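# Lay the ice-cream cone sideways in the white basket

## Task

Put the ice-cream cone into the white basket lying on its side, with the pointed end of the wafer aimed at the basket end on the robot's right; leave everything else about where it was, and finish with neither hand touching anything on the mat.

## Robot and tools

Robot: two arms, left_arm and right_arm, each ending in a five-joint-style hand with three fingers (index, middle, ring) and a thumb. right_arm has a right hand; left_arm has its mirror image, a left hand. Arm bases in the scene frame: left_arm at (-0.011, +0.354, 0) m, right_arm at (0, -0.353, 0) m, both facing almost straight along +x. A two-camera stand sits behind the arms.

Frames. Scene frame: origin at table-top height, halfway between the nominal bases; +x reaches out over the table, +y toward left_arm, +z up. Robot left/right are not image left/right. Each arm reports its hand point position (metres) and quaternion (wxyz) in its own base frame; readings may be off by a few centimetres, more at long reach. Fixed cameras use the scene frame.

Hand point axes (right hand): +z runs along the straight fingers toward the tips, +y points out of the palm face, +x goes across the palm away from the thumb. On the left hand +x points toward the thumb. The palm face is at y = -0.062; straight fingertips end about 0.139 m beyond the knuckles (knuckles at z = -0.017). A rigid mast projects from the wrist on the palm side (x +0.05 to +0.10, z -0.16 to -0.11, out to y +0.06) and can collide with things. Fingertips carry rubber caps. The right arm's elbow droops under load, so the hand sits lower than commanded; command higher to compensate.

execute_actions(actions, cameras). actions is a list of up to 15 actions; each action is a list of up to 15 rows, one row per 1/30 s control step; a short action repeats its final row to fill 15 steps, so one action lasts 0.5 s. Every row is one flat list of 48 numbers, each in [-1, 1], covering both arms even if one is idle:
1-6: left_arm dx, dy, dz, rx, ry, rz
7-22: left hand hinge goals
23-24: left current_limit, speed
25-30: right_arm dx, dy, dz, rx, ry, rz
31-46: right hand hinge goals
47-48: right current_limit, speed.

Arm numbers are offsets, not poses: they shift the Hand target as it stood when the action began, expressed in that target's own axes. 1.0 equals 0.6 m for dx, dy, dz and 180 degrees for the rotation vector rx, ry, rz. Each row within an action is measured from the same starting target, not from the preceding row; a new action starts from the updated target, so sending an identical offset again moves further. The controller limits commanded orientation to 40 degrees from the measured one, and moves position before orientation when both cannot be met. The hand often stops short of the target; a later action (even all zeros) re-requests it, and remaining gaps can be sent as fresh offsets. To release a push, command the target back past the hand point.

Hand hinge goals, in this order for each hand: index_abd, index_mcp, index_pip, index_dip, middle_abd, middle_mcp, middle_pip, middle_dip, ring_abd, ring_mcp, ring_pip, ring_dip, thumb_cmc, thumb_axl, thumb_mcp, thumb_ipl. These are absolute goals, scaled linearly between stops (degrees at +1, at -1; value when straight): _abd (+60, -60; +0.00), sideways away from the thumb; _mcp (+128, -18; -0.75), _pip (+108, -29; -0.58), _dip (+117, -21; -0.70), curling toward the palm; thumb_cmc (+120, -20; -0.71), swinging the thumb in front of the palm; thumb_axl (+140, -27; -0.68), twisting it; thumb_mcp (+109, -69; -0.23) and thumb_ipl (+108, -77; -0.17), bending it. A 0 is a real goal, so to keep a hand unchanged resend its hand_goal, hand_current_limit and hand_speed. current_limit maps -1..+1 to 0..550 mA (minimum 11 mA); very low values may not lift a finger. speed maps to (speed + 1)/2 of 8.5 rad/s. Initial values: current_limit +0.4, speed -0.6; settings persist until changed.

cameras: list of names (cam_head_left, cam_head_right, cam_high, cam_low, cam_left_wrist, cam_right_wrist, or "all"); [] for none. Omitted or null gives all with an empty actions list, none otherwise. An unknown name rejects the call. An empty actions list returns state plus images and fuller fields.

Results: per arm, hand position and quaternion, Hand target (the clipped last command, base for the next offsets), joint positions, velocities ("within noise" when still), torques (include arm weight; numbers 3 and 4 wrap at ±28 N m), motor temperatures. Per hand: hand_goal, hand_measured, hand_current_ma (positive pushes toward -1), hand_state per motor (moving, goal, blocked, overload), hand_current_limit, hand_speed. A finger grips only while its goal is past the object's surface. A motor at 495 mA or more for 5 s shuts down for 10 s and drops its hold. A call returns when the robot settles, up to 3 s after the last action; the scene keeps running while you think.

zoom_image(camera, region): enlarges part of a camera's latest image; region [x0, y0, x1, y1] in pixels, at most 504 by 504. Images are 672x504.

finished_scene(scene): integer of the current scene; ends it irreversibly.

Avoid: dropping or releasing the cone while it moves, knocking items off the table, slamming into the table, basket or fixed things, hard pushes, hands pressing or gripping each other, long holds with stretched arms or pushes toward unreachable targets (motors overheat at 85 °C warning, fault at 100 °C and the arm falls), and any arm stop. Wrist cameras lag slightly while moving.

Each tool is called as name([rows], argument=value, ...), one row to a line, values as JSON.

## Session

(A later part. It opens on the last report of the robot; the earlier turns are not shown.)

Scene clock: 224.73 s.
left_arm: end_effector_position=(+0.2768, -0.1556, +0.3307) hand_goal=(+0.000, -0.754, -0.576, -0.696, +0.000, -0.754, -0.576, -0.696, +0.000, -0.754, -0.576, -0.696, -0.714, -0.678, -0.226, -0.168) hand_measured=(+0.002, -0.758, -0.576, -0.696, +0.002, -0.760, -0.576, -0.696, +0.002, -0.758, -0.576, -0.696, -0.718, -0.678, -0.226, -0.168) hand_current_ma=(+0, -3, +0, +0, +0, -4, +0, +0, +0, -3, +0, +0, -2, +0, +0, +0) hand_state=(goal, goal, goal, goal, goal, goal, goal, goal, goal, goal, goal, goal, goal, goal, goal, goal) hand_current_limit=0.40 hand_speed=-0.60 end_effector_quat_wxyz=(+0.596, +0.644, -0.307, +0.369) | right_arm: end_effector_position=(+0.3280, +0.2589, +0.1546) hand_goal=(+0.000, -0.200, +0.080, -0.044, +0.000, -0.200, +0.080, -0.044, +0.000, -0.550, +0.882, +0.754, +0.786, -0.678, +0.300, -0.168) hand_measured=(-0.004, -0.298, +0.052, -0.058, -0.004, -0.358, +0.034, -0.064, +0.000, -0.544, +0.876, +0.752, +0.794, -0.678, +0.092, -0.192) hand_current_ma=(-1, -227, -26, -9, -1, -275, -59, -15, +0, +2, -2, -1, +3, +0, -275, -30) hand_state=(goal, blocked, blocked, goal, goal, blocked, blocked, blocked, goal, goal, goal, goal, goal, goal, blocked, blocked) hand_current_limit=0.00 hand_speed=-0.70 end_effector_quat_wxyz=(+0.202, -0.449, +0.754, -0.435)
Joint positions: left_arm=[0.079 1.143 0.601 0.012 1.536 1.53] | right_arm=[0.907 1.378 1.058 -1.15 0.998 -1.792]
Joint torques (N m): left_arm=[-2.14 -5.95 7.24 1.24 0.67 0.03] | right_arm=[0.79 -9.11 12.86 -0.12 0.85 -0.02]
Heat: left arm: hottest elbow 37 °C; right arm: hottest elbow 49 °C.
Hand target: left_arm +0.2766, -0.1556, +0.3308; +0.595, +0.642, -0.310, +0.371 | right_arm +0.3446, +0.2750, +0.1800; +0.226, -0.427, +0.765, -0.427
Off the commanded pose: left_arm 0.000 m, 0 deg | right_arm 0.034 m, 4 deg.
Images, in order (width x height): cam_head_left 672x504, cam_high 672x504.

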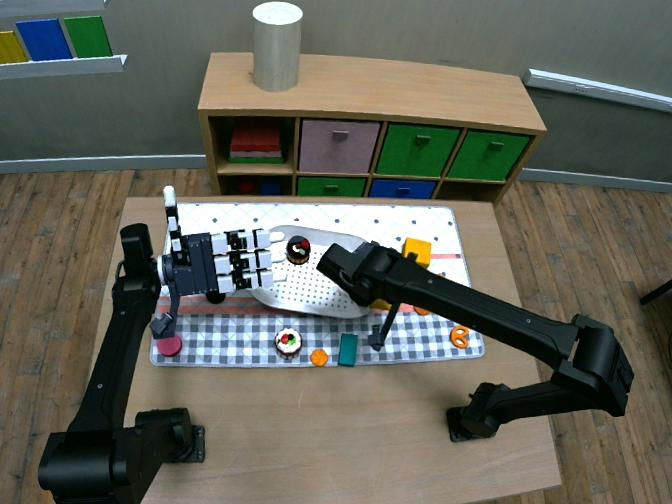

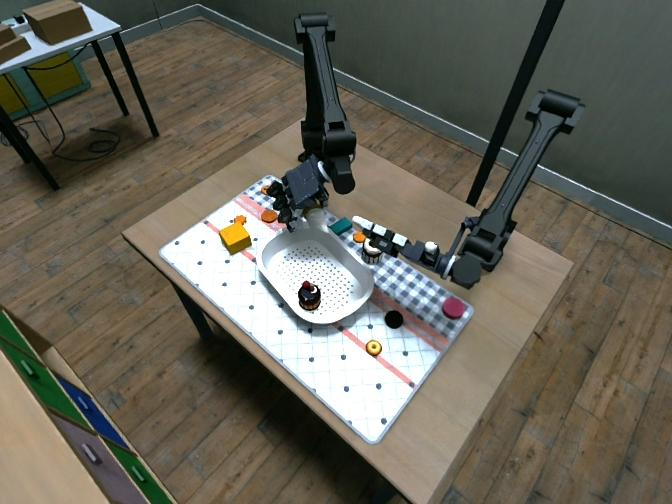

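execute_actions([
  [[0,0,0,0,0,0,0,-0.754,-0.576,-0.696,0,-0.754,-0.576,-0.696,0,-0.754,-0.576,-0.696,-0.714,-0.678,-0.226,-0.168,0.4,-0.6,-0.0459,-0.0068,0.0085,-0.0005,0.0328,0.0208,0,-0.2,0.08,-0.043,0,-0.2,0.08,-0.043,0,-0.55,0.883,0.754,0.786,-0.677,0.3,-0.168,0.0,-0.7]],
], cameras=["cam_high","cam_head_left","cam_right_wrist","cam_low"])

zoom_image(camera="cam_high", region=[250, 150, 390, 290])

zoom_image(camera="cam_head_left", region=[260, 210, 420, 340])

Scene clock: 236.00 s.
left_arm: end_effector_position=(+0.2768, -0.1556, +0.3307) hand_goal=(+0.000, -0.754, -0.576, -0.696, +0.000, -0.754, -0.576, -0.696, +0.000, -0.754, -0.576, -0.696, -0.714, -0.678, -0.226, -0.168) hand_measured=(+0.002, -0.758, -0.576, -0.696, +0.002, -0.760, -0.576, -0.696, +0.002, -0.758, -0.576, -0.696, -0.718, -0.678, -0.226, -0.168) hand_current_ma=(+0, -3, +0, +0, +0, -4, +0, +0, +0, -3, +0, +0, -2, +0, +0, +0) hand_state=(goal, goal, goal, goal, goal, goal, goal, goal, goal, goal, goal, goal, goal, goal, goal, goal) hand_current_limit=0.40 hand_speed=-0.60 end_effector_quat_wxyz=(+0.596, +0.644, -0.307, +0.369) | right_arm: end_effector_position=(+0.3485, +0.2799, +0.1565) hand_goal=(+0.000, -0.200, +0.080, -0.044, +0.000, -0.200, +0.080, -0.044, +0.000, -0.550, +0.882, +0.754, +0.786, -0.678, +0.300, -0.168) hand_measured=(-0.004, -0.298, +0.052, -0.058, -0.004, -0.358, +0.034, -0.064, +0.000, -0.544, +0.876, +0.752, +0.794, -0.678, +0.092, -0.192) hand_current_ma=(-1, -227, -26, -9, -1, -275, -59, -15, +0, +2, -2, -1, +3, +0, -275, -30) hand_state=(goal, blocked, blocked, goal, goal, blocked, blocked, blocked, goal, goal, goal, goal, goal, goal, blocked, blocked) hand_current_limit=0.00 hand_speed=-0.70 end_effector_quat_wxyz=(+0.177, -0.401, +0.780, -0.448)
Joint positions: left_arm=[0.079 1.143 0.601 0.012 1.536 1.53] | right_arm=[0.905 1.516 1.208 -1.348 1.002 -1.569]
Joint torques (N m): left_arm=[-2.26 -5.83 7.27 1.21 0.68 0.03] | right_arm=[1.44 -10.17 12.48 -0.55 0.93 0.02]
Heat: left arm: hottest elbow 37 °C; right arm: hottest elbow 50 °C.
Hand target: left_arm +0.2766, -0.1556, +0.3308; +0.595, +0.642, -0.310, +0.371 | right_arm +0.3649, +0.2948, +0.1802; +0.200, -0.379, +0.789, -0.440
Off the commanded pose: left_arm 0.000 m, 0 deg | right_arm 0.032 m, 4 deg.
camera_calibration:
cam_right_wrist: T_world_to_cam=[[0.183235, 0.79121, -0.583448, -0.160524], [0.0897139, 0.577561, 0.811403, -0.359691], [0.978967, -0.201021, 0.0348471, -0.16562], [0, 0, 0, 1]] pos_world=[0.22382, 0.301459, 0.203968]
Images, in order (width x height): cam_head_left 672x504, cam_high 672x504, cam_low 672x504, cam_right_wrist 672x504.

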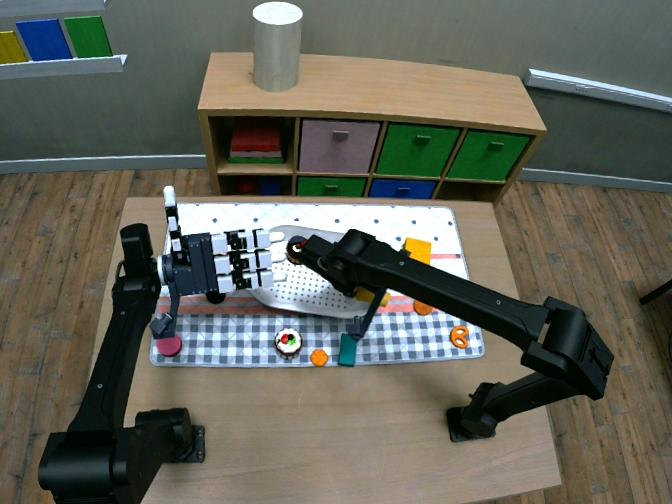

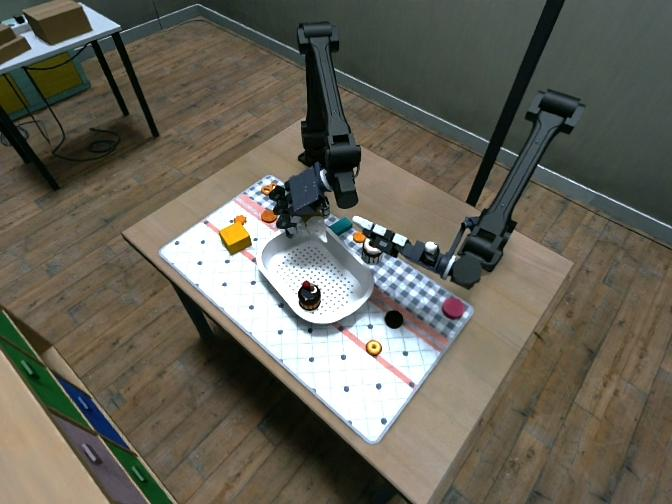

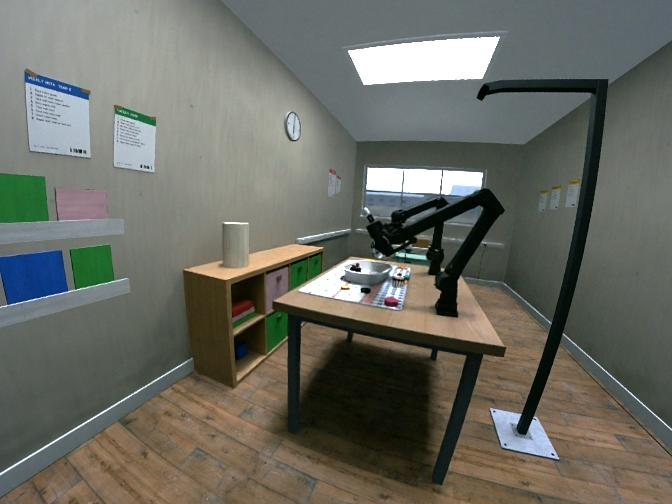

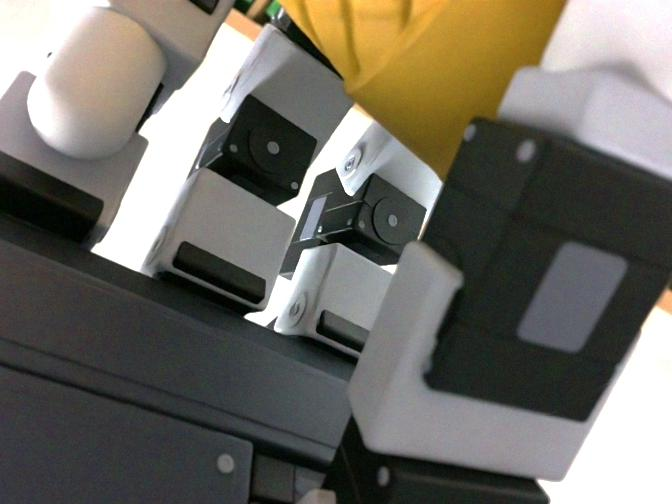

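Scaled by 3.600 from the camera's 672x504 image, which has a finer 960x720 frame.

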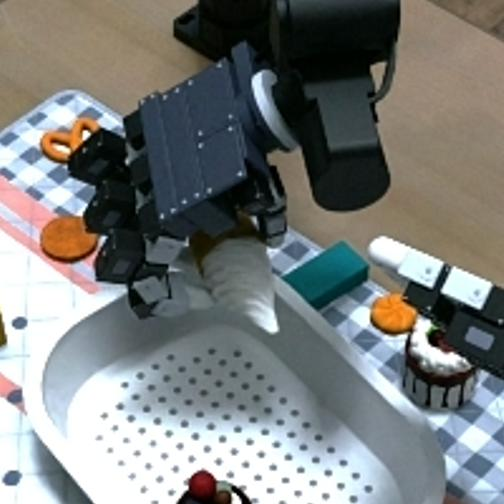

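Scaled by 3.150 from the camera's 672x504 image, which has a finer 960x720 frame.

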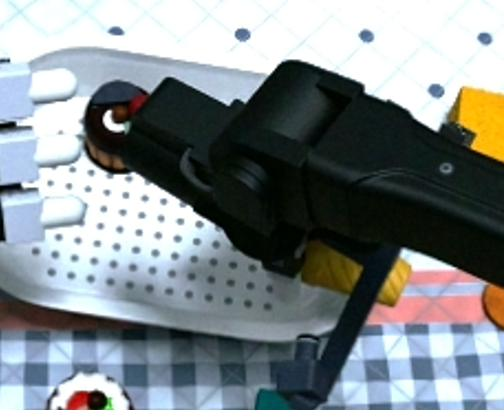

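execute_actions([
  [[0,0,0,0,0,0,0,-0.754,-0.576,-0.696,0,-0.754,-0.576,-0.696,0,-0.754,-0.576,-0.696,-0.714,-0.678,-0.226,-0.168,0.4,-0.6,-0.099,-0.01,0.0125,0.0013,-0.061,-0.0386,0,-0.2,0.08,-0.043,0,-0.2,0.08,-0.043,0,-0.55,0.883,0.754,0.786,-0.677,0.3,-0.168,0.0,-0.7]],
], cameras=["cam_high","cam_head_left","cam_head_right"])

zoom_image(camera="cam_high", region=[250, 170, 390, 310])

zoom_image(camera="cam_head_left", region=[260, 210, 420, 340])

Scene clock: 256.70 s.
left_arm: end_effector_position=(+0.2768, -0.1556, +0.3307) hand_goal=(+0.000, -0.754, -0.576, -0.696, +0.000, -0.754, -0.576, -0.696, +0.000, -0.754, -0.576, -0.696, -0.714, -0.678, -0.226, -0.168) hand_measured=(+0.002, -0.758, -0.576, -0.696, +0.002, -0.760, -0.576, -0.696, +0.002, -0.758, -0.576, -0.696, -0.718, -0.678, -0.226, -0.168) hand_current_ma=(+0, -3, +0, +0, +0, -4, +0, +0, +0, -3, +0, +0, -2, +0, +0, +0) hand_state=(goal, goal, goal, goal, goal, goal, goal, goal, goal, goal, goal, goal, goal, goal, goal, goal) hand_current_limit=0.40 hand_speed=-0.60 end_effector_quat_wxyz=(+0.596, +0.644, -0.307, +0.369) | right_arm: end_effector_position=(+0.3953, +0.3217, +0.1566) hand_goal=(+0.000, -0.200, +0.080, -0.044, +0.000, -0.200, +0.080, -0.044, +0.000, -0.550, +0.882, +0.754, +0.786, -0.678, +0.300, -0.168) hand_measured=(-0.004, -0.298, +0.052, -0.058, -0.006, -0.358, +0.034, -0.064, +0.000, -0.544, +0.876, +0.752, +0.794, -0.678, +0.092, -0.192) hand_current_ma=(+0, -227, -26, -9, -1, -275, -60, -15, +0, +2, -2, -1, +3, +0, -275, -30) hand_state=(goal, blocked, blocked, goal, goal, blocked, blocked, blocked, goal, goal, goal, goal, goal, goal, blocked, blocked) hand_current_limit=0.00 hand_speed=-0.70 end_effector_quat_wxyz=(+0.217, -0.468, +0.740, -0.431)
Joint positions: left_arm=[0.079 1.143 0.601 0.012 1.536 1.53] | right_arm=[0.876 1.568 1.262 -1.024 0.989 -1.955]
Joint torques (N m): left_arm=[-2.14 -5.95 7.25 1.2 0.68 0.04] | right_arm=[1.44 -12.63 12.04 1.03 0.74 -0.26]
Heat: left arm: hottest elbow 37 °C; right arm: hottest elbow 53 °C.
Hand target: left_arm +0.2766, -0.1556, +0.3308; +0.595, +0.642, -0.310, +0.371 | right_arm +0.4098, +0.3349, +0.1803; +0.248, -0.466, +0.741, -0.414
Off the commanded pose: left_arm 0.000 m, 0 deg | right_arm 0.031 m, 4 deg.
led back after a hold (right arm): the arm was led back toward your command in small steps, so it may still be short of it.
pose unreachable (right arm): on one or more control steps of this call, first in action 0 (counted from 0), this arm could not follow its commanded pose, so it was not sent that pose on those steps. It may still have moved: this result reports where it is.
cause: moving toward the commanded pose would bring a part of the arm too close to another arm (a part of this arm just beyond joint 4 (wrist pitch) and a part of the left arm just beyond its joint 6 (wrist roll), at the place that arm is still heading or pushing toward).
Images, in order (width x height): cam_head_left 672x504, cam_head_right 672x504, cam_high 672x504.

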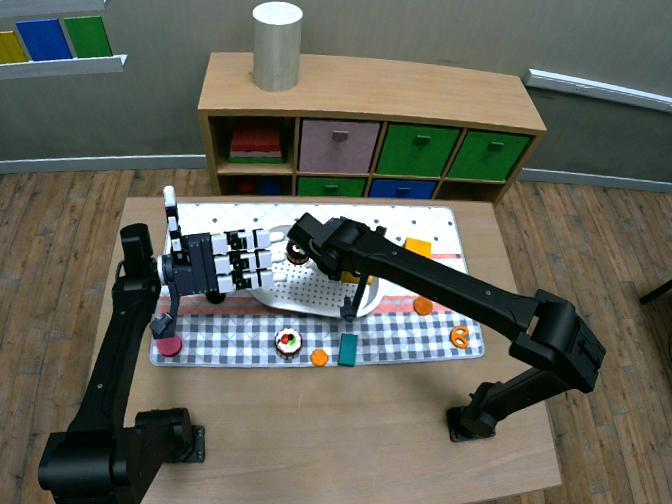

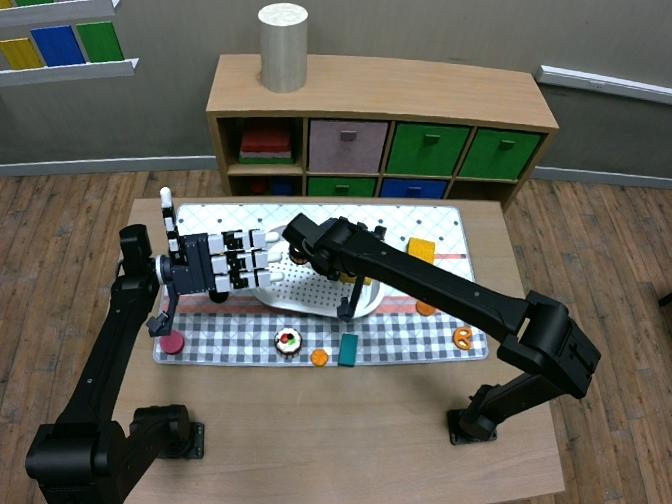

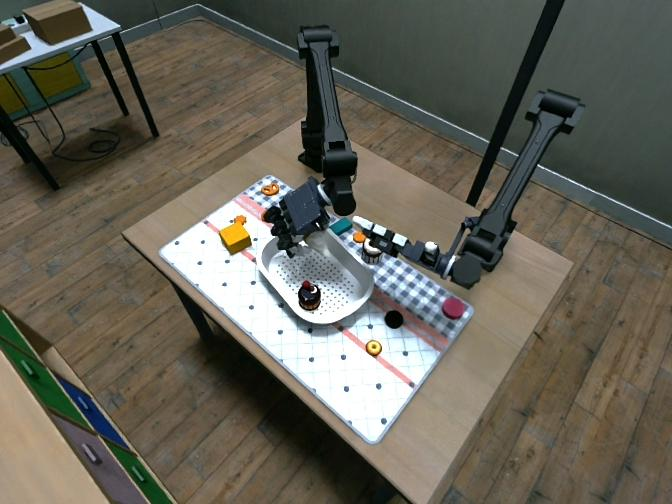

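Scaled by 3.600 from the camera's 672x504 image, which has a finer 960x720 frame.

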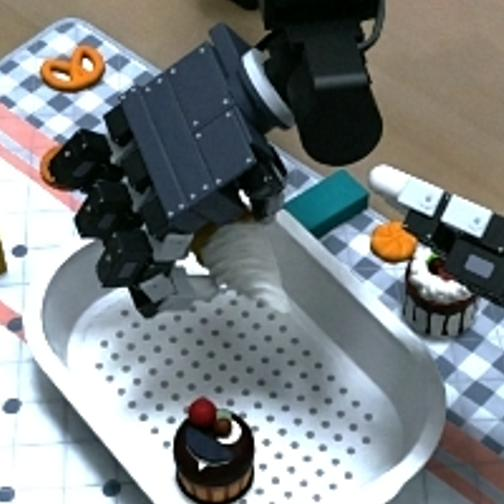

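Scaled by 3.150 from the camera's 672x504 image, which has a finer 960x720 frame.

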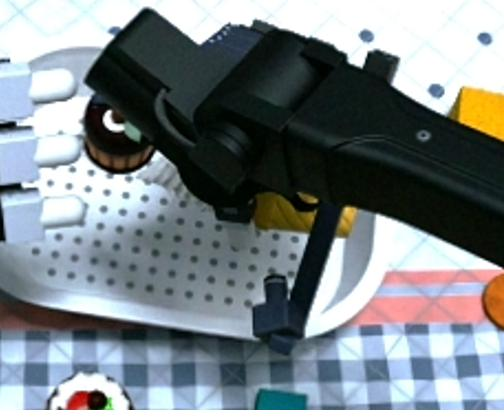

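execute_actions([
  [[0.031,-0.02,-0.072,0.07,0.045,-0.0015,0,-0.754,-0.576,-0.696,0,-0.754,-0.576,-0.696,0,-0.754,-0.576,-0.696,-0.714,-0.678,-0.226,-0.168,0.4,-0.6,0,0,0,0,0,0,0,-0.2,0.08,-0.043,0,-0.2,0.08,-0.043,0,-0.55,0.883,0.754,0.786,-0.677,0.3,-0.168,0.0,-0.7]],
  [[0.031,-0.02,-0.072,0.07,0.045,-0.0015,0,-0.754,-0.576,-0.696,0,-0.754,-0.576,-0.696,0,-0.754,-0.576,-0.696,-0.714,-0.678,-0.226,-0.168,0.4,-0.6,-0.0555,-0.0229,0.0343,0,0,0,0,-0.2,0.08,-0.043,0,-0.2,0.08,-0.043,0,-0.55,0.883,0.754,0.786,-0.677,0.3,-0.168,0.0,-0.7]],
], cameras=["cam_high","cam_head_left"])

zoom_image(camera="cam_high", region=[250, 190, 390, 330])

zoom_image(camera="cam_head_left", region=[240, 200, 400, 330])

Scene clock: 279.57 s.
left_arm: end_effector_position=(+0.2971, -0.0762, +0.3450) hand_goal=(+0.000, -0.754, -0.576, -0.696, +0.000, -0.754, -0.576, -0.696, +0.000, -0.754, -0.576, -0.696, -0.714, -0.678, -0.226, -0.168) hand_measured=(+0.002, -0.758, -0.576, -0.696, +0.002, -0.760, -0.576, -0.696, +0.002, -0.758, -0.576, -0.696, -0.718, -0.678, -0.226, -0.168) hand_current_ma=(+0, -3, +0, +0, +0, -4, +0, +0, +0, -3, +0, +0, -2, +0, +0, +0) hand_state=(goal, goal, goal, goal, goal, goal, goal, goal, goal, goal, goal, goal, goal, goal, goal, goal) hand_current_limit=0.40 hand_speed=-0.60 end_effector_quat_wxyz=(+0.482, +0.709, -0.164, +0.488) | right_arm: end_effector_position=(+0.4277, +0.3358, +0.1489) hand_goal=(+0.000, -0.200, +0.080, -0.044, +0.000, -0.200, +0.080, -0.044, +0.000, -0.550, +0.882, +0.754, +0.786, -0.678, +0.300, -0.168) hand_measured=(-0.004, -0.298, +0.052, -0.058, -0.006, -0.358, +0.034, -0.064, +0.000, -0.544, +0.876, +0.752, +0.794, -0.678, +0.092, -0.192) hand_current_ma=(+0, -227, -26, -9, -1, -275, -60, -15, +0, +2, -2, -1, +3, +0, -275, -30) hand_state=(goal, blocked, blocked, goal, goal, blocked, blocked, blocked, goal, goal, goal, goal, goal, goal, blocked, blocked) hand_current_limit=0.00 hand_speed=-0.70 end_effector_quat_wxyz=(+0.217, -0.480, +0.738, -0.422)
Joint positions: left_arm=[0.397 0.958 0.519 0.091 1.394 1.361] | right_arm=[0.836 1.637 1.327 -0.946 0.954 -2.051]
Joint torques (N m): left_arm=[-1.14 -4.42 7.53 2.07 0.44 -0.08] | right_arm=[1.67 -13.86 13.42 1.11 0.73 -0.25]
Heat: left arm: hottest elbow 37 °C; right arm: hottest elbow 53 °C.
Hand target: left_arm +0.2971, -0.0731, +0.3460; +0.480, +0.705, -0.159, +0.497 | right_arm +0.4468, +0.3538, +0.1803; +0.248, -0.466, +0.741, -0.414
Off the commanded pose: left_arm 0.003 m, 1 deg | right_arm 0.041 m, 4 deg.
led back after a hold (left arm): the arm was led back toward your command in small steps, so it may still be short of it.
pose unreachable (left arm): on one or more control steps of this call, first in action 0 (counted from 0), this arm could not follow its commanded pose, so it was not sent that pose on those steps. It may still have moved: this result reports where it is.
cause: moving toward the commanded pose would bring two parts of the arm too close to each other (joints 4 (wrist pitch) to 6 (wrist roll) lie between them).
Images, in order (width x height): cam_head_left 672x504, cam_high 672x504.

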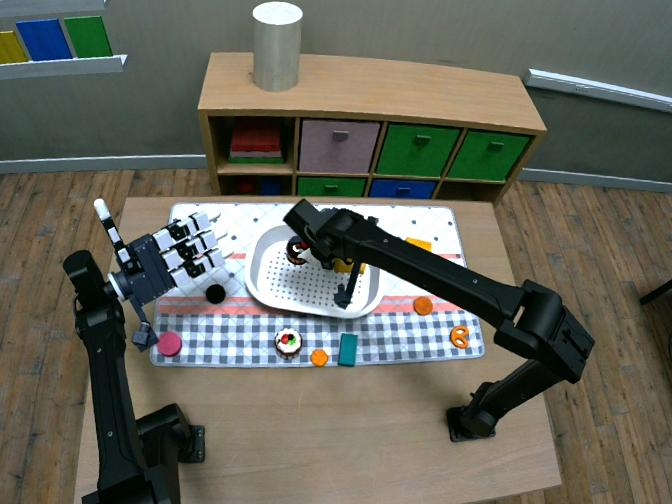

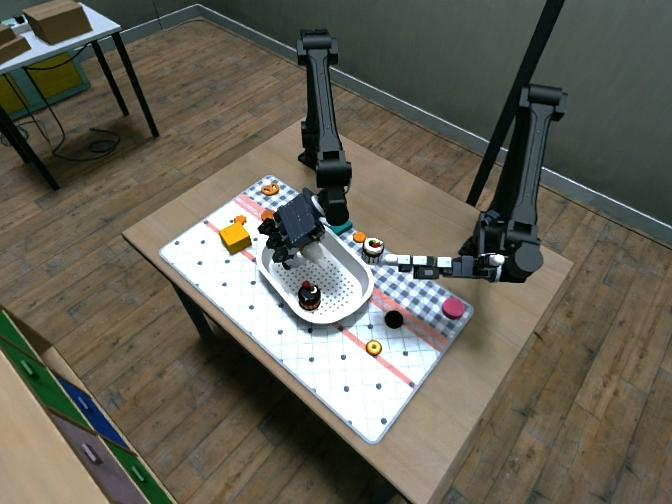

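Scaled by 3.600 from the camera's 672x504 image, which has a finer 960x720 frame.

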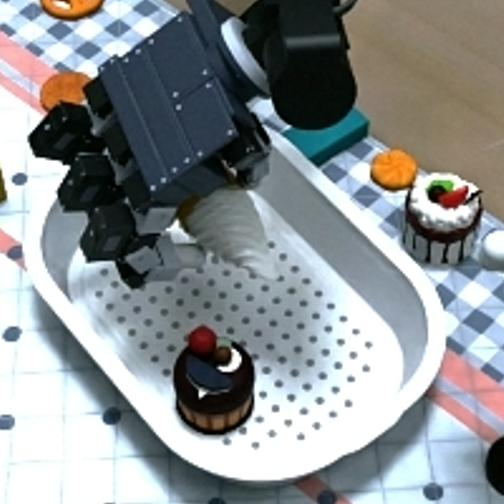

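Scaled by 3.150 from the camera's 672x504 image, which has a finer 960x720 frame.

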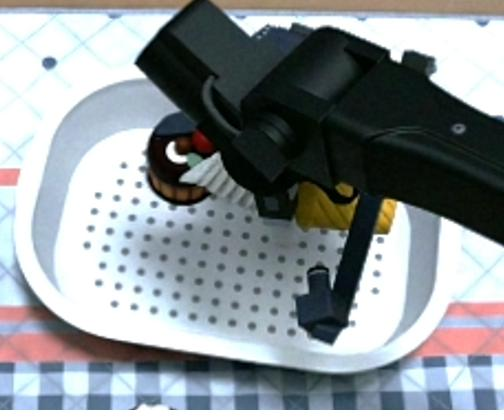

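execute_actions([
  [[0,0,0,0,0,0,0,-0.754,-0.576,-0.696,0,-0.754,-0.576,-0.696,0,-0.754,-0.576,-0.696,-0.714,-0.678,-0.226,-0.168,0.4,-0.6,0.0298,0.0733,0.025,0.0004,-0.0188,-0.0118,0,-0.2,0.08,-0.043,0,-0.2,0.08,-0.043,0,-0.55,0.883,0.754,0.786,-0.677,0.3,-0.168,0.0,-0.7]],
], cameras=["cam_high","cam_head_left"])

zoom_image(camera="cam_high", region=[250, 190, 390, 330])

zoom_image(camera="cam_head_left", region=[240, 200, 400, 330])

Scene clock: 298.67 s.
left_arm: end_effector_position=(+0.2963, -0.0760, +0.3463) hand_goal=(+0.000, -0.754, -0.576, -0.696, +0.000, -0.754, -0.576, -0.696, +0.000, -0.754, -0.576, -0.696, -0.714, -0.678, -0.226, -0.168) hand_measured=(+0.002, -0.758, -0.576, -0.696, +0.002, -0.760, -0.576, -0.696, +0.002, -0.758, -0.576, -0.696, -0.718, -0.678, -0.226, -0.168) hand_current_ma=(+0, -3, +0, +0, +0, -4, +0, +0, +0, -3, +0, +0, -2, +0, +0, +0) hand_state=(goal, goal, goal, goal, goal, goal, goal, goal, goal, goal, goal, goal, goal, goal, goal, goal) hand_current_limit=0.40 hand_speed=-0.60 end_effector_quat_wxyz=(+0.483, +0.705, -0.163, +0.493) | right_arm: end_effector_position=(+0.4261, +0.3367, +0.1206) hand_goal=(+0.000, -0.200, +0.080, -0.044, +0.000, -0.200, +0.080, -0.044, +0.000, -0.550, +0.882, +0.754, +0.786, -0.678, +0.300, -0.168) hand_measured=(-0.004, -0.298, +0.052, -0.058, -0.006, -0.358, +0.034, -0.064, +0.000, -0.544, +0.876, +0.752, +0.794, -0.678, +0.092, -0.192) hand_current_ma=(+0, -227, -26, -9, -1, -275, -60, -15, +0, +2, -2, -1, +3, +0, -275, -30) hand_state=(goal, blocked, blocked, goal, goal, blocked, blocked, blocked, goal, goal, goal, goal, goal, goal, blocked, blocked) hand_current_limit=0.00 hand_speed=-0.70 end_effector_quat_wxyz=(+0.237, -0.479, +0.737, -0.413)
Joint positions: left_arm=[0.397 0.958 0.502 0.181 1.393 1.293] | right_arm=[0.836 1.634 1.237 -0.799 0.942 -2.08]
Joint torques (N m): left_arm=[-1.44 -4.07 7.45 2.13 0.29 -0.11] | right_arm=[2.49 -14.74 8.51 1.5 0.69 -0.22]
Heat: left arm: hottest elbow 38 °C; right arm: hottest elbow 54 °C.
Hand target: left_arm +0.2971, -0.0731, +0.3460; +0.480, +0.705, -0.159, +0.497 | right_arm +0.4288, +0.3418, +0.1354; +0.262, -0.492, +0.724, -0.405
Off the commanded pose: left_arm 0.003 m, 1 deg | right_arm 0.016 m, 4 deg.
joint sent to its limit (right arm) — joint 6 (wrist roll), lower limit. The joint targets still meet the commanded pose.
Images, in order (width x height): cam_head_left 672x504, cam_high 672x504.

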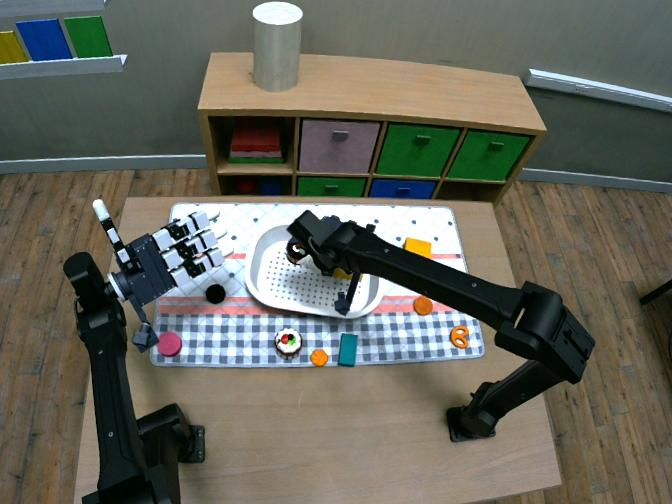

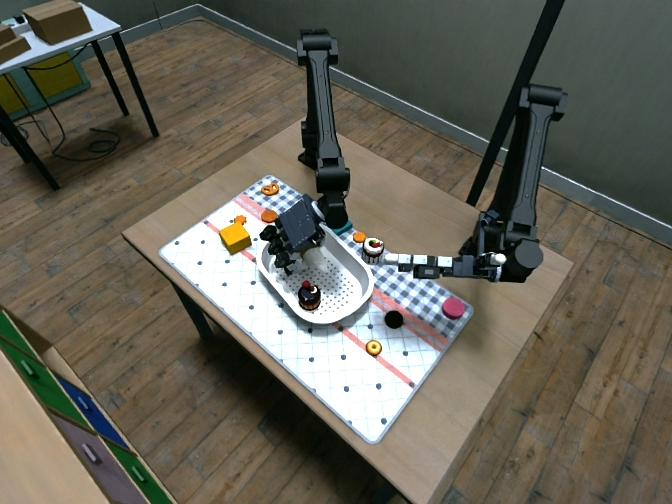

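Scaled by 3.600 from the camera's 672x504 image, which has a finer 960x720 frame.

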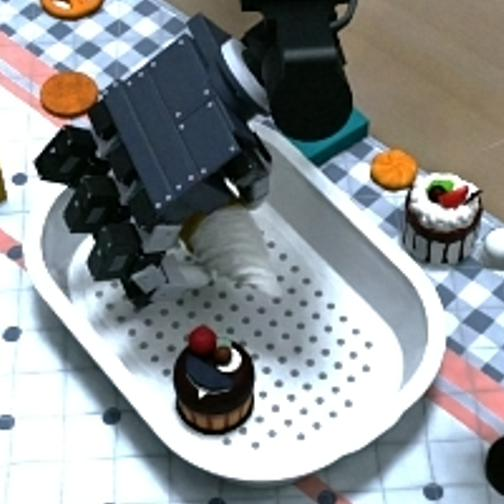

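Scaled by 3.150 from the camera's 672x504 image, which has a finer 960x720 frame.

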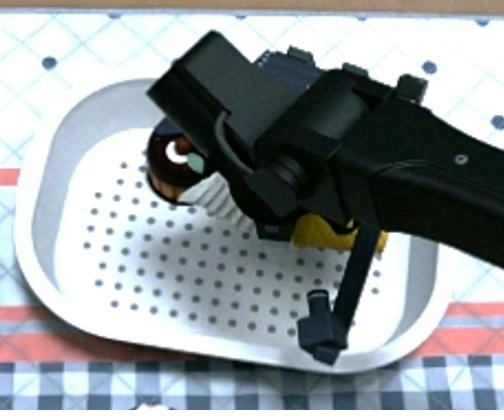

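execute_actions([
  [[0,0,0,0,0,0,0,-0.754,-0.576,-0.696,0,-0.754,-0.576,-0.696,0,-0.754,-0.576,-0.696,-0.714,-0.678,-0.226,-0.168,0.4,-0.6,0.0122,0.0552,0.022,0,0,0,0,-0.2,0.08,-0.043,0,-0.2,0.08,-0.043,0,-0.55,0.883,0.754,0.786,-0.677,0.3,-0.168,0.0,-0.7]],
], cameras=["cam_high","cam_head_left"])

zoom_image(camera="cam_high", region=[260, 200, 370, 310])

zoom_image(camera="cam_head_left", region=[240, 200, 400, 330])

Scene clock: 307.30 s.
left_arm: end_effector_position=(+0.2965, -0.0759, +0.3470) hand_goal=(+0.000, -0.754, -0.576, -0.696, +0.000, -0.754, -0.576, -0.696, +0.000, -0.754, -0.576, -0.696, -0.714, -0.678, -0.226, -0.168) hand_measured=(+0.002, -0.758, -0.576, -0.696, +0.002, -0.760, -0.576, -0.696, +0.002, -0.758, -0.576, -0.696, -0.718, -0.678, -0.226, -0.168) hand_current_ma=(+0, -3, +0, +0, +0, -4, +0, +0, +0, -3, +0, +0, -2, +0, +0, +0) hand_state=(goal, goal, goal, goal, goal, goal, goal, goal, goal, goal, goal, goal, goal, goal, goal, goal) hand_current_limit=0.40 hand_speed=-0.60 end_effector_quat_wxyz=(+0.483, +0.705, -0.164, +0.494) | right_arm: end_effector_position=(+0.4178, +0.3299, +0.0925) hand_goal=(+0.000, -0.200, +0.080, -0.044, +0.000, -0.200, +0.080, -0.044, +0.000, -0.550, +0.882, +0.754, +0.786, -0.678, +0.300, -0.168) hand_measured=(-0.004, -0.298, +0.052, -0.058, -0.006, -0.358, +0.034, -0.064, +0.000, -0.544, +0.876, +0.752, +0.794, -0.678, +0.092, -0.192) hand_current_ma=(+0, -227, -26, -9, -1, -275, -60, -15, +0, +2, -2, -1, +3, +0, -275, -30) hand_state=(goal, blocked, blocked, goal, goal, blocked, blocked, blocked, goal, goal, goal, goal, goal, goal, blocked, blocked) hand_current_limit=0.00 hand_speed=-0.70 end_effector_quat_wxyz=(+0.243, -0.478, +0.737, -0.411)
Joint positions: left_arm=[0.397 0.958 0.502 0.191 1.393 1.286] | right_arm=[0.84 1.633 1.152 -0.701 0.942 -2.082]
Joint torques (N m): left_arm=[-1.44 -4.13 7.28 2.07 0.29 -0.11] | right_arm=[2.2 -12.98 8.31 1.4 0.78 -0.21]
Heat: left arm: hottest elbow 39 °C; right arm: hottest elbow 53 °C.
Hand target: left_arm +0.2971, -0.0731, +0.3460; +0.480, +0.705, -0.159, +0.498 | right_arm +0.4196, +0.3369, +0.1005; +0.262, -0.492, +0.724, -0.405
Off the commanded pose: left_arm 0.003 m, 1 deg | right_arm 0.011 m, 3 deg.
joint sent to its limit (right arm) — joint 6 (wrist roll), lower limit. The joint targets still meet the commanded pose.
Images, in order (width x height): cam_head_left 672x504, cam_high 672x504.

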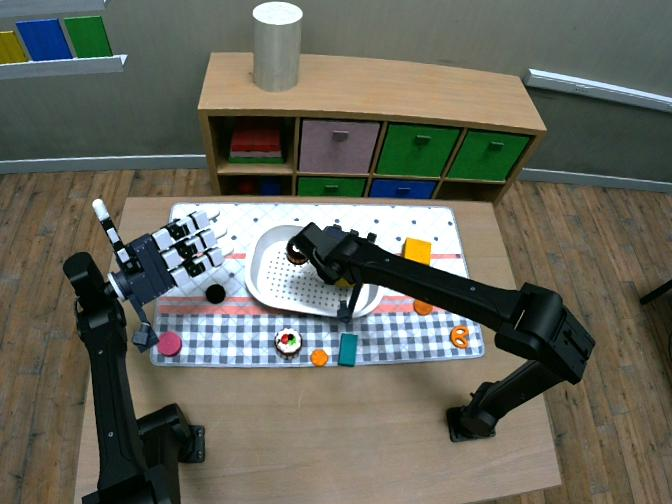

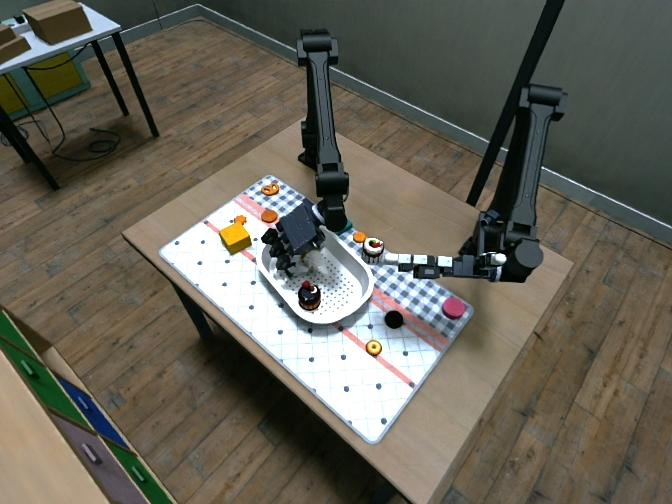

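Scaled by 4.582 from the camera's 672x504 image, which has a finer 960x720 frame.

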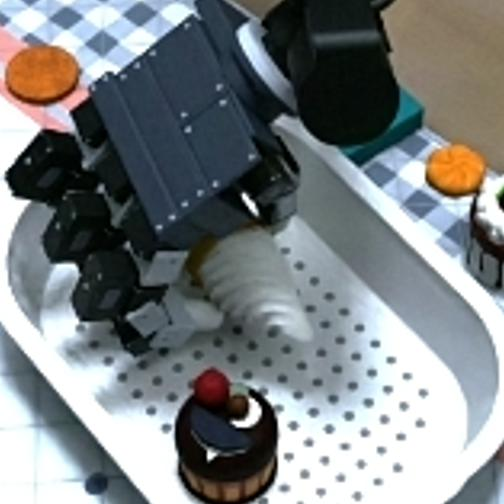

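Scaled by 3.150 from the camera's 672x504 image, which has a finer 960x720 frame.

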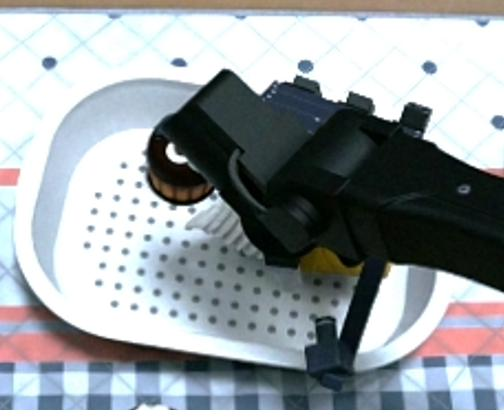

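execute_actions([
  [[0,0,0,0,0,0,0,-0.754,-0.576,-0.696,0,-0.754,-0.576,-0.696,0,-0.754,-0.576,-0.696,-0.714,-0.678,-0.226,-0.168,0.4,-0.6,-0.0006,0.0281,0.0178,0,0,0,0,-0.2,0.08,-0.043,0,-0.2,0.08,-0.043,0,-0.55,0.883,0.754,0.786,-0.677,0.3,-0.168,0.0,-0.7]],
], cameras=["cam_high","cam_head_left"])

zoom_image(camera="cam_high", region=[260, 200, 370, 310])

zoom_image(camera="cam_head_left", region=[240, 200, 400, 330])

Scene clock: 314.20 s.
left_arm: end_effector_position=(+0.2965, -0.0758, +0.3471) hand_goal=(+0.000, -0.754, -0.576, -0.696, +0.000, -0.754, -0.576, -0.696, +0.000, -0.754, -0.576, -0.696, -0.714, -0.678, -0.226, -0.168) hand_measured=(+0.002, -0.758, -0.576, -0.696, +0.002, -0.760, -0.576, -0.696, +0.002, -0.758, -0.576, -0.696, -0.718, -0.678, -0.226, -0.168) hand_current_ma=(+0, -3, +0, +0, +0, -4, +0, +0, +0, -3, +0, +0, -2, +0, +0, +0) hand_state=(goal, goal, goal, goal, goal, goal, goal, goal, goal, goal, goal, goal, goal, goal, goal, goal) hand_current_limit=0.40 hand_speed=-0.60 end_effector_quat_wxyz=(+0.483, +0.705, -0.163, +0.494) | right_arm: end_effector_position=(+0.4183, +0.3304, +0.0745) hand_goal=(+0.000, -0.200, +0.080, -0.044, +0.000, -0.200, +0.080, -0.044, +0.000, -0.550, +0.882, +0.754, +0.786, -0.678, +0.300, -0.168) hand_measured=(-0.004, -0.298, +0.052, -0.058, -0.006, -0.358, +0.034, -0.064, +0.000, -0.544, +0.876, +0.752, +0.794, -0.678, +0.092, -0.192) hand_current_ma=(+0, -227, -26, -9, -1, -275, -60, -15, +0, +2, -2, -1, +3, +0, -275, -30) hand_state=(goal, blocked, blocked, goal, goal, blocked, blocked, blocked, goal, goal, goal, goal, goal, goal, blocked, blocked) hand_current_limit=0.00 hand_speed=-0.70 end_effector_quat_wxyz=(+0.244, -0.477, +0.738, -0.410)
Joint positions: left_arm=[0.397 0.958 0.502 0.191 1.393 1.286] | right_arm=[0.84 1.656 1.127 -0.649 0.942 -2.082]
Joint torques (N m): left_arm=[-1.49 -4.19 7.25 2.07 0.28 -0.11] | right_arm=[2.78 -12.86 8.12 1.37 0.77 -0.25]
Heat: left arm: hottest elbow 39 °C; right arm: hottest elbow 52 °C.
Hand target: left_arm +0.2971, -0.0731, +0.3460; +0.480, +0.705, -0.159, +0.498 | right_arm +0.4197, +0.3369, +0.0805; +0.262, -0.492, +0.724, -0.405
Off the commanded pose: left_arm 0.003 m, 1 deg | right_arm 0.009 m, 3 deg.
joint sent to its limit (right arm) — joint 6 (wrist roll), lower limit. The joint targets still meet the commanded pose.
Images, in order (width x height): cam_head_left 672x504, cam_high 672x504.

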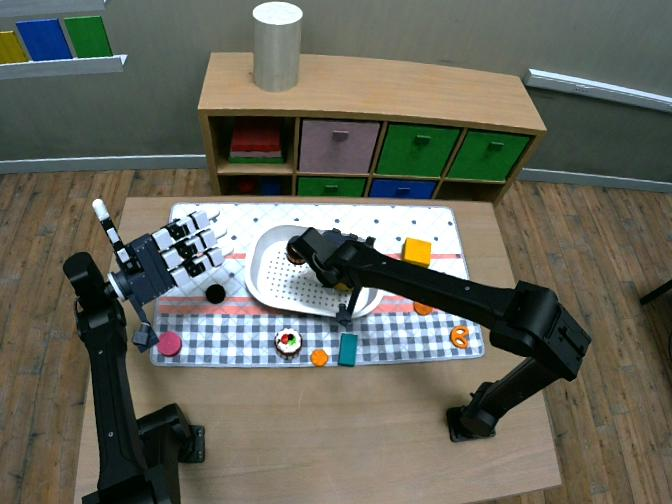

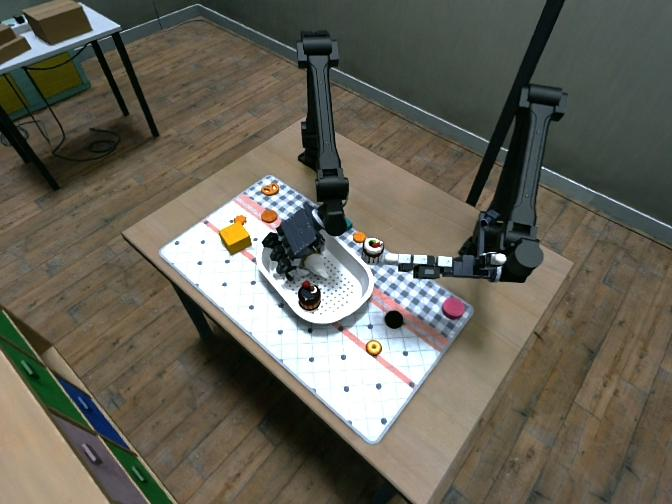

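Scaled by 4.582 from the camera's 672x504 image, which has a finer 960x720 frame.

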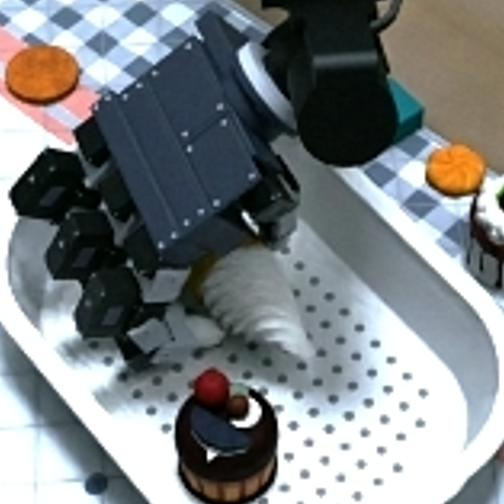

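Scaled by 3.150 from the camera's 672x504 image, which has a finer 960x720 frame.

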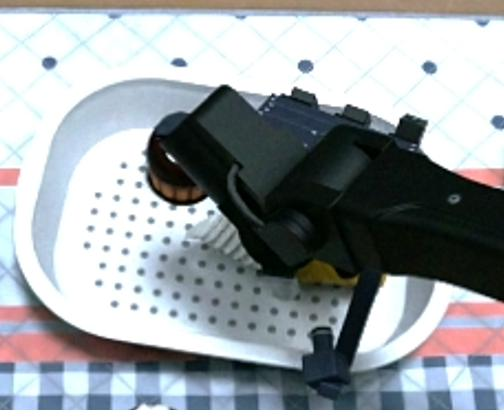

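execute_actions([
  [[0,0,0,0,0,0,0,-0.754,-0.576,-0.696,0,-0.754,-0.576,-0.696,0,-0.754,-0.576,-0.696,-0.714,-0.678,-0.226,-0.168,0.4,-0.6,-0.0003,0.0141,0.0089,0,0,0,0,-0.2,0.08,-0.043,0,-0.2,0.08,-0.043,0,-0.55,0.883,0.754,0.786,-0.677,0.3,-0.168,0.0,-0.7]],
], cameras=["cam_high"])

zoom_image(camera="cam_high", region=[260, 200, 370, 310])

Scene clock: 317.30 s.
left_arm: end_effector_position=(+0.2965, -0.0758, +0.3471) hand_goal=(+0.000, -0.754, -0.576, -0.696, +0.000, -0.754, -0.576, -0.696, +0.000, -0.754, -0.576, -0.696, -0.714, -0.678, -0.226, -0.168) hand_measured=(+0.002, -0.758, -0.576, -0.696, +0.002, -0.760, -0.576, -0.696, +0.002, -0.758, -0.576, -0.696, -0.718, -0.678, -0.226, -0.168) hand_current_ma=(+0, -3, +0, +0, +0, -4, +0, +0, +0, -3, +0, +0, -2, +0, +0, +0) hand_state=(goal, goal, goal, goal, goal, goal, goal, goal, goal, goal, goal, goal, goal, goal, goal, goal) hand_current_limit=0.40 hand_speed=-0.60 end_effector_quat_wxyz=(+0.483, +0.705, -0.163, +0.494) | right_arm: end_effector_position=(+0.4187, +0.3309, +0.0666) hand_goal=(+0.000, -0.200, +0.080, -0.044, +0.000, -0.200, +0.080, -0.044, +0.000, -0.550, +0.882, +0.754, +0.786, -0.678, +0.300, -0.168) hand_measured=(-0.004, -0.298, +0.052, -0.058, -0.006, -0.358, +0.034, -0.064, +0.000, -0.544, +0.876, +0.752, +0.794, -0.678, +0.092, -0.192) hand_current_ma=(+0, -227, -26, -9, -1, -275, -60, -15, +0, +2, -2, -1, +3, +0, -275, -30) hand_state=(goal, blocked, blocked, goal, goal, blocked, blocked, blocked, goal, goal, goal, goal, goal, goal, blocked, blocked) hand_current_limit=0.00 hand_speed=-0.70 end_effector_quat_wxyz=(+0.246, -0.476, +0.738, -0.410)
Joint positions: left_arm=[0.397 0.958 0.502 0.191 1.393 1.286] | right_arm=[0.84 1.667 1.116 -0.623 0.942 -2.082]
Joint torques (N m): left_arm=[-1.55 -3.9 7.27 2.09 0.3 -0.11] | right_arm=[2.43 -13.33 8.08 1.47 0.77 -0.25]
Heat: left arm: hottest elbow 39 °C; right arm: hottest elbow 52 °C.
Hand target: left_arm +0.2971, -0.0731, +0.3460; +0.480, +0.705, -0.159, +0.498 | right_arm +0.4196, +0.3368, +0.0704; +0.262, -0.492, +0.724, -0.405
Off the commanded pose: left_arm 0.003 m, 1 deg | right_arm 0.007 m, 3 deg.
joint sent to its limit (right arm) — joint 6 (wrist roll), lower limit. The joint targets still meet the commanded pose.
Images, in order (width x height): cam_high 672x504.

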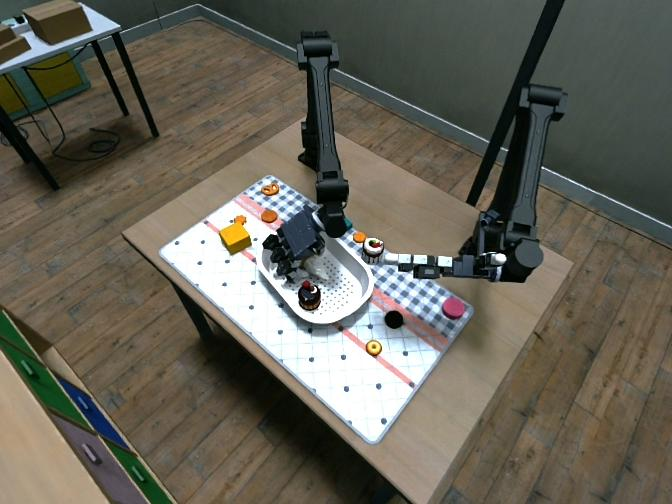

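Scaled by 4.582 from the camera's 672x504 image, which has a finer 960x720 frame.

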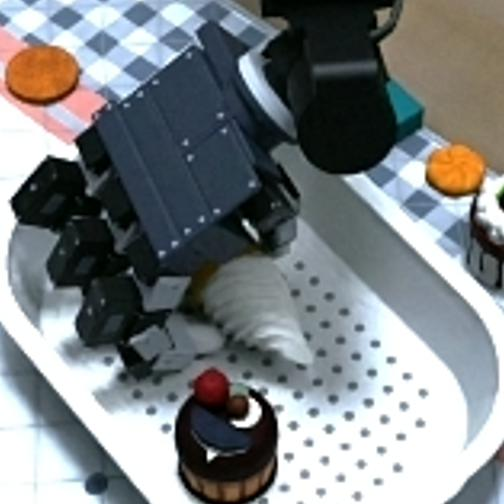

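execute_actions([
  [[0,0,0,0,0,0,0,-0.754,-0.576,-0.696,0,-0.754,-0.576,-0.696,0,-0.754,-0.576,-0.696,-0.714,-0.678,-0.226,-0.168,0.4,-0.6,-0.0003,0.0141,0.0089,0,0,0,0,-0.2,0.08,-0.043,0,-0.2,0.08,-0.043,0,-0.55,0.883,0.754,0.786,-0.677,0.3,-0.168,0.0,-0.7]],
], cameras=["cam_high"])

zoom_image(camera="cam_high", region=[260, 200, 370, 310])

Scene clock: 322.33 s.
left_arm: end_effector_position=(+0.2965, -0.0758, +0.3471) hand_goal=(+0.000, -0.754, -0.576, -0.696, +0.000, -0.754, -0.576, -0.696, +0.000, -0.754, -0.576, -0.696, -0.714, -0.678, -0.226, -0.168) hand_measured=(+0.002, -0.758, -0.576, -0.696, +0.002, -0.760, -0.576, -0.696, +0.002, -0.758, -0.576, -0.696, -0.718, -0.678, -0.226, -0.168) hand_current_ma=(+0, -3, +0, +0, +0, -4, +0, +0, +0, -3, +0, +0, -2, +0, +0, +0) hand_state=(goal, goal, goal, goal, goal, goal, goal, goal, goal, goal, goal, goal, goal, goal, goal, goal) hand_current_limit=0.40 hand_speed=-0.60 end_effector_quat_wxyz=(+0.483, +0.705, -0.163, +0.494) | right_arm: end_effector_position=(+0.4195, +0.3323, +0.0637) hand_goal=(+0.000, -0.200, +0.080, -0.044, +0.000, -0.200, +0.080, -0.044, +0.000, -0.550, +0.882, +0.754, +0.786, -0.678, +0.300, -0.168) hand_measured=(-0.004, -0.298, +0.052, -0.058, -0.004, -0.358, +0.034, -0.064, +0.000, -0.544, +0.876, +0.752, +0.794, -0.678, +0.092, -0.192) hand_current_ma=(+0, -227, -26, -9, -1, -275, -60, -14, +0, +2, -2, -1, +3, +0, -275, -30) hand_state=(goal, blocked, blocked, goal, goal, blocked, blocked, goal, goal, goal, goal, goal, goal, goal, blocked, blocked) hand_current_limit=0.00 hand_speed=-0.70 end_effector_quat_wxyz=(+0.250, -0.477, +0.736, -0.410)
Joint positions: left_arm=[0.397 0.958 0.502 0.191 1.393 1.286] | right_arm=[0.841 1.672 1.111 -0.602 0.944 -2.089]
Joint torques (N m): left_arm=[-1.55 -3.96 7.24 2.13 0.29 -0.11] | right_arm=[2.55 -12.04 7.43 1.76 0.6 -0.12]
Heat: left arm: hottest elbow 39 °C; right arm: hottest elbow 51 °C.
Hand target: left_arm +0.2971, -0.0731, +0.3460; +0.480, +0.705, -0.159, +0.498 | right_arm +0.4198, +0.3369, +0.0606; +0.262, -0.492, +0.724, -0.405
Off the commanded pose: left_arm 0.003 m, 1 deg | right_arm 0.006 m, 3 deg.
joint sent to its limit (right arm) — joint 6 (wrist roll), lower limit. The joint targets still meet the commanded pose.
Images, in order (width x height): cam_high 672x504.

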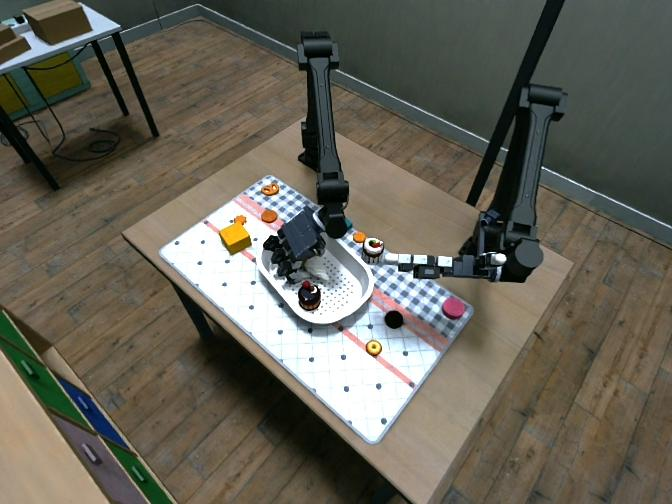

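Scaled by 4.582 from the camera's 672x504 image, which has a finer 960x720 frame.

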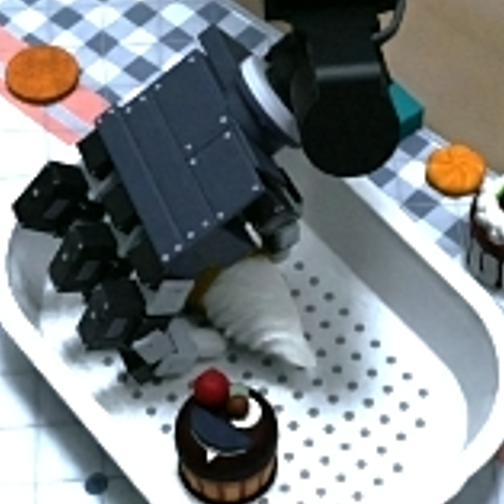

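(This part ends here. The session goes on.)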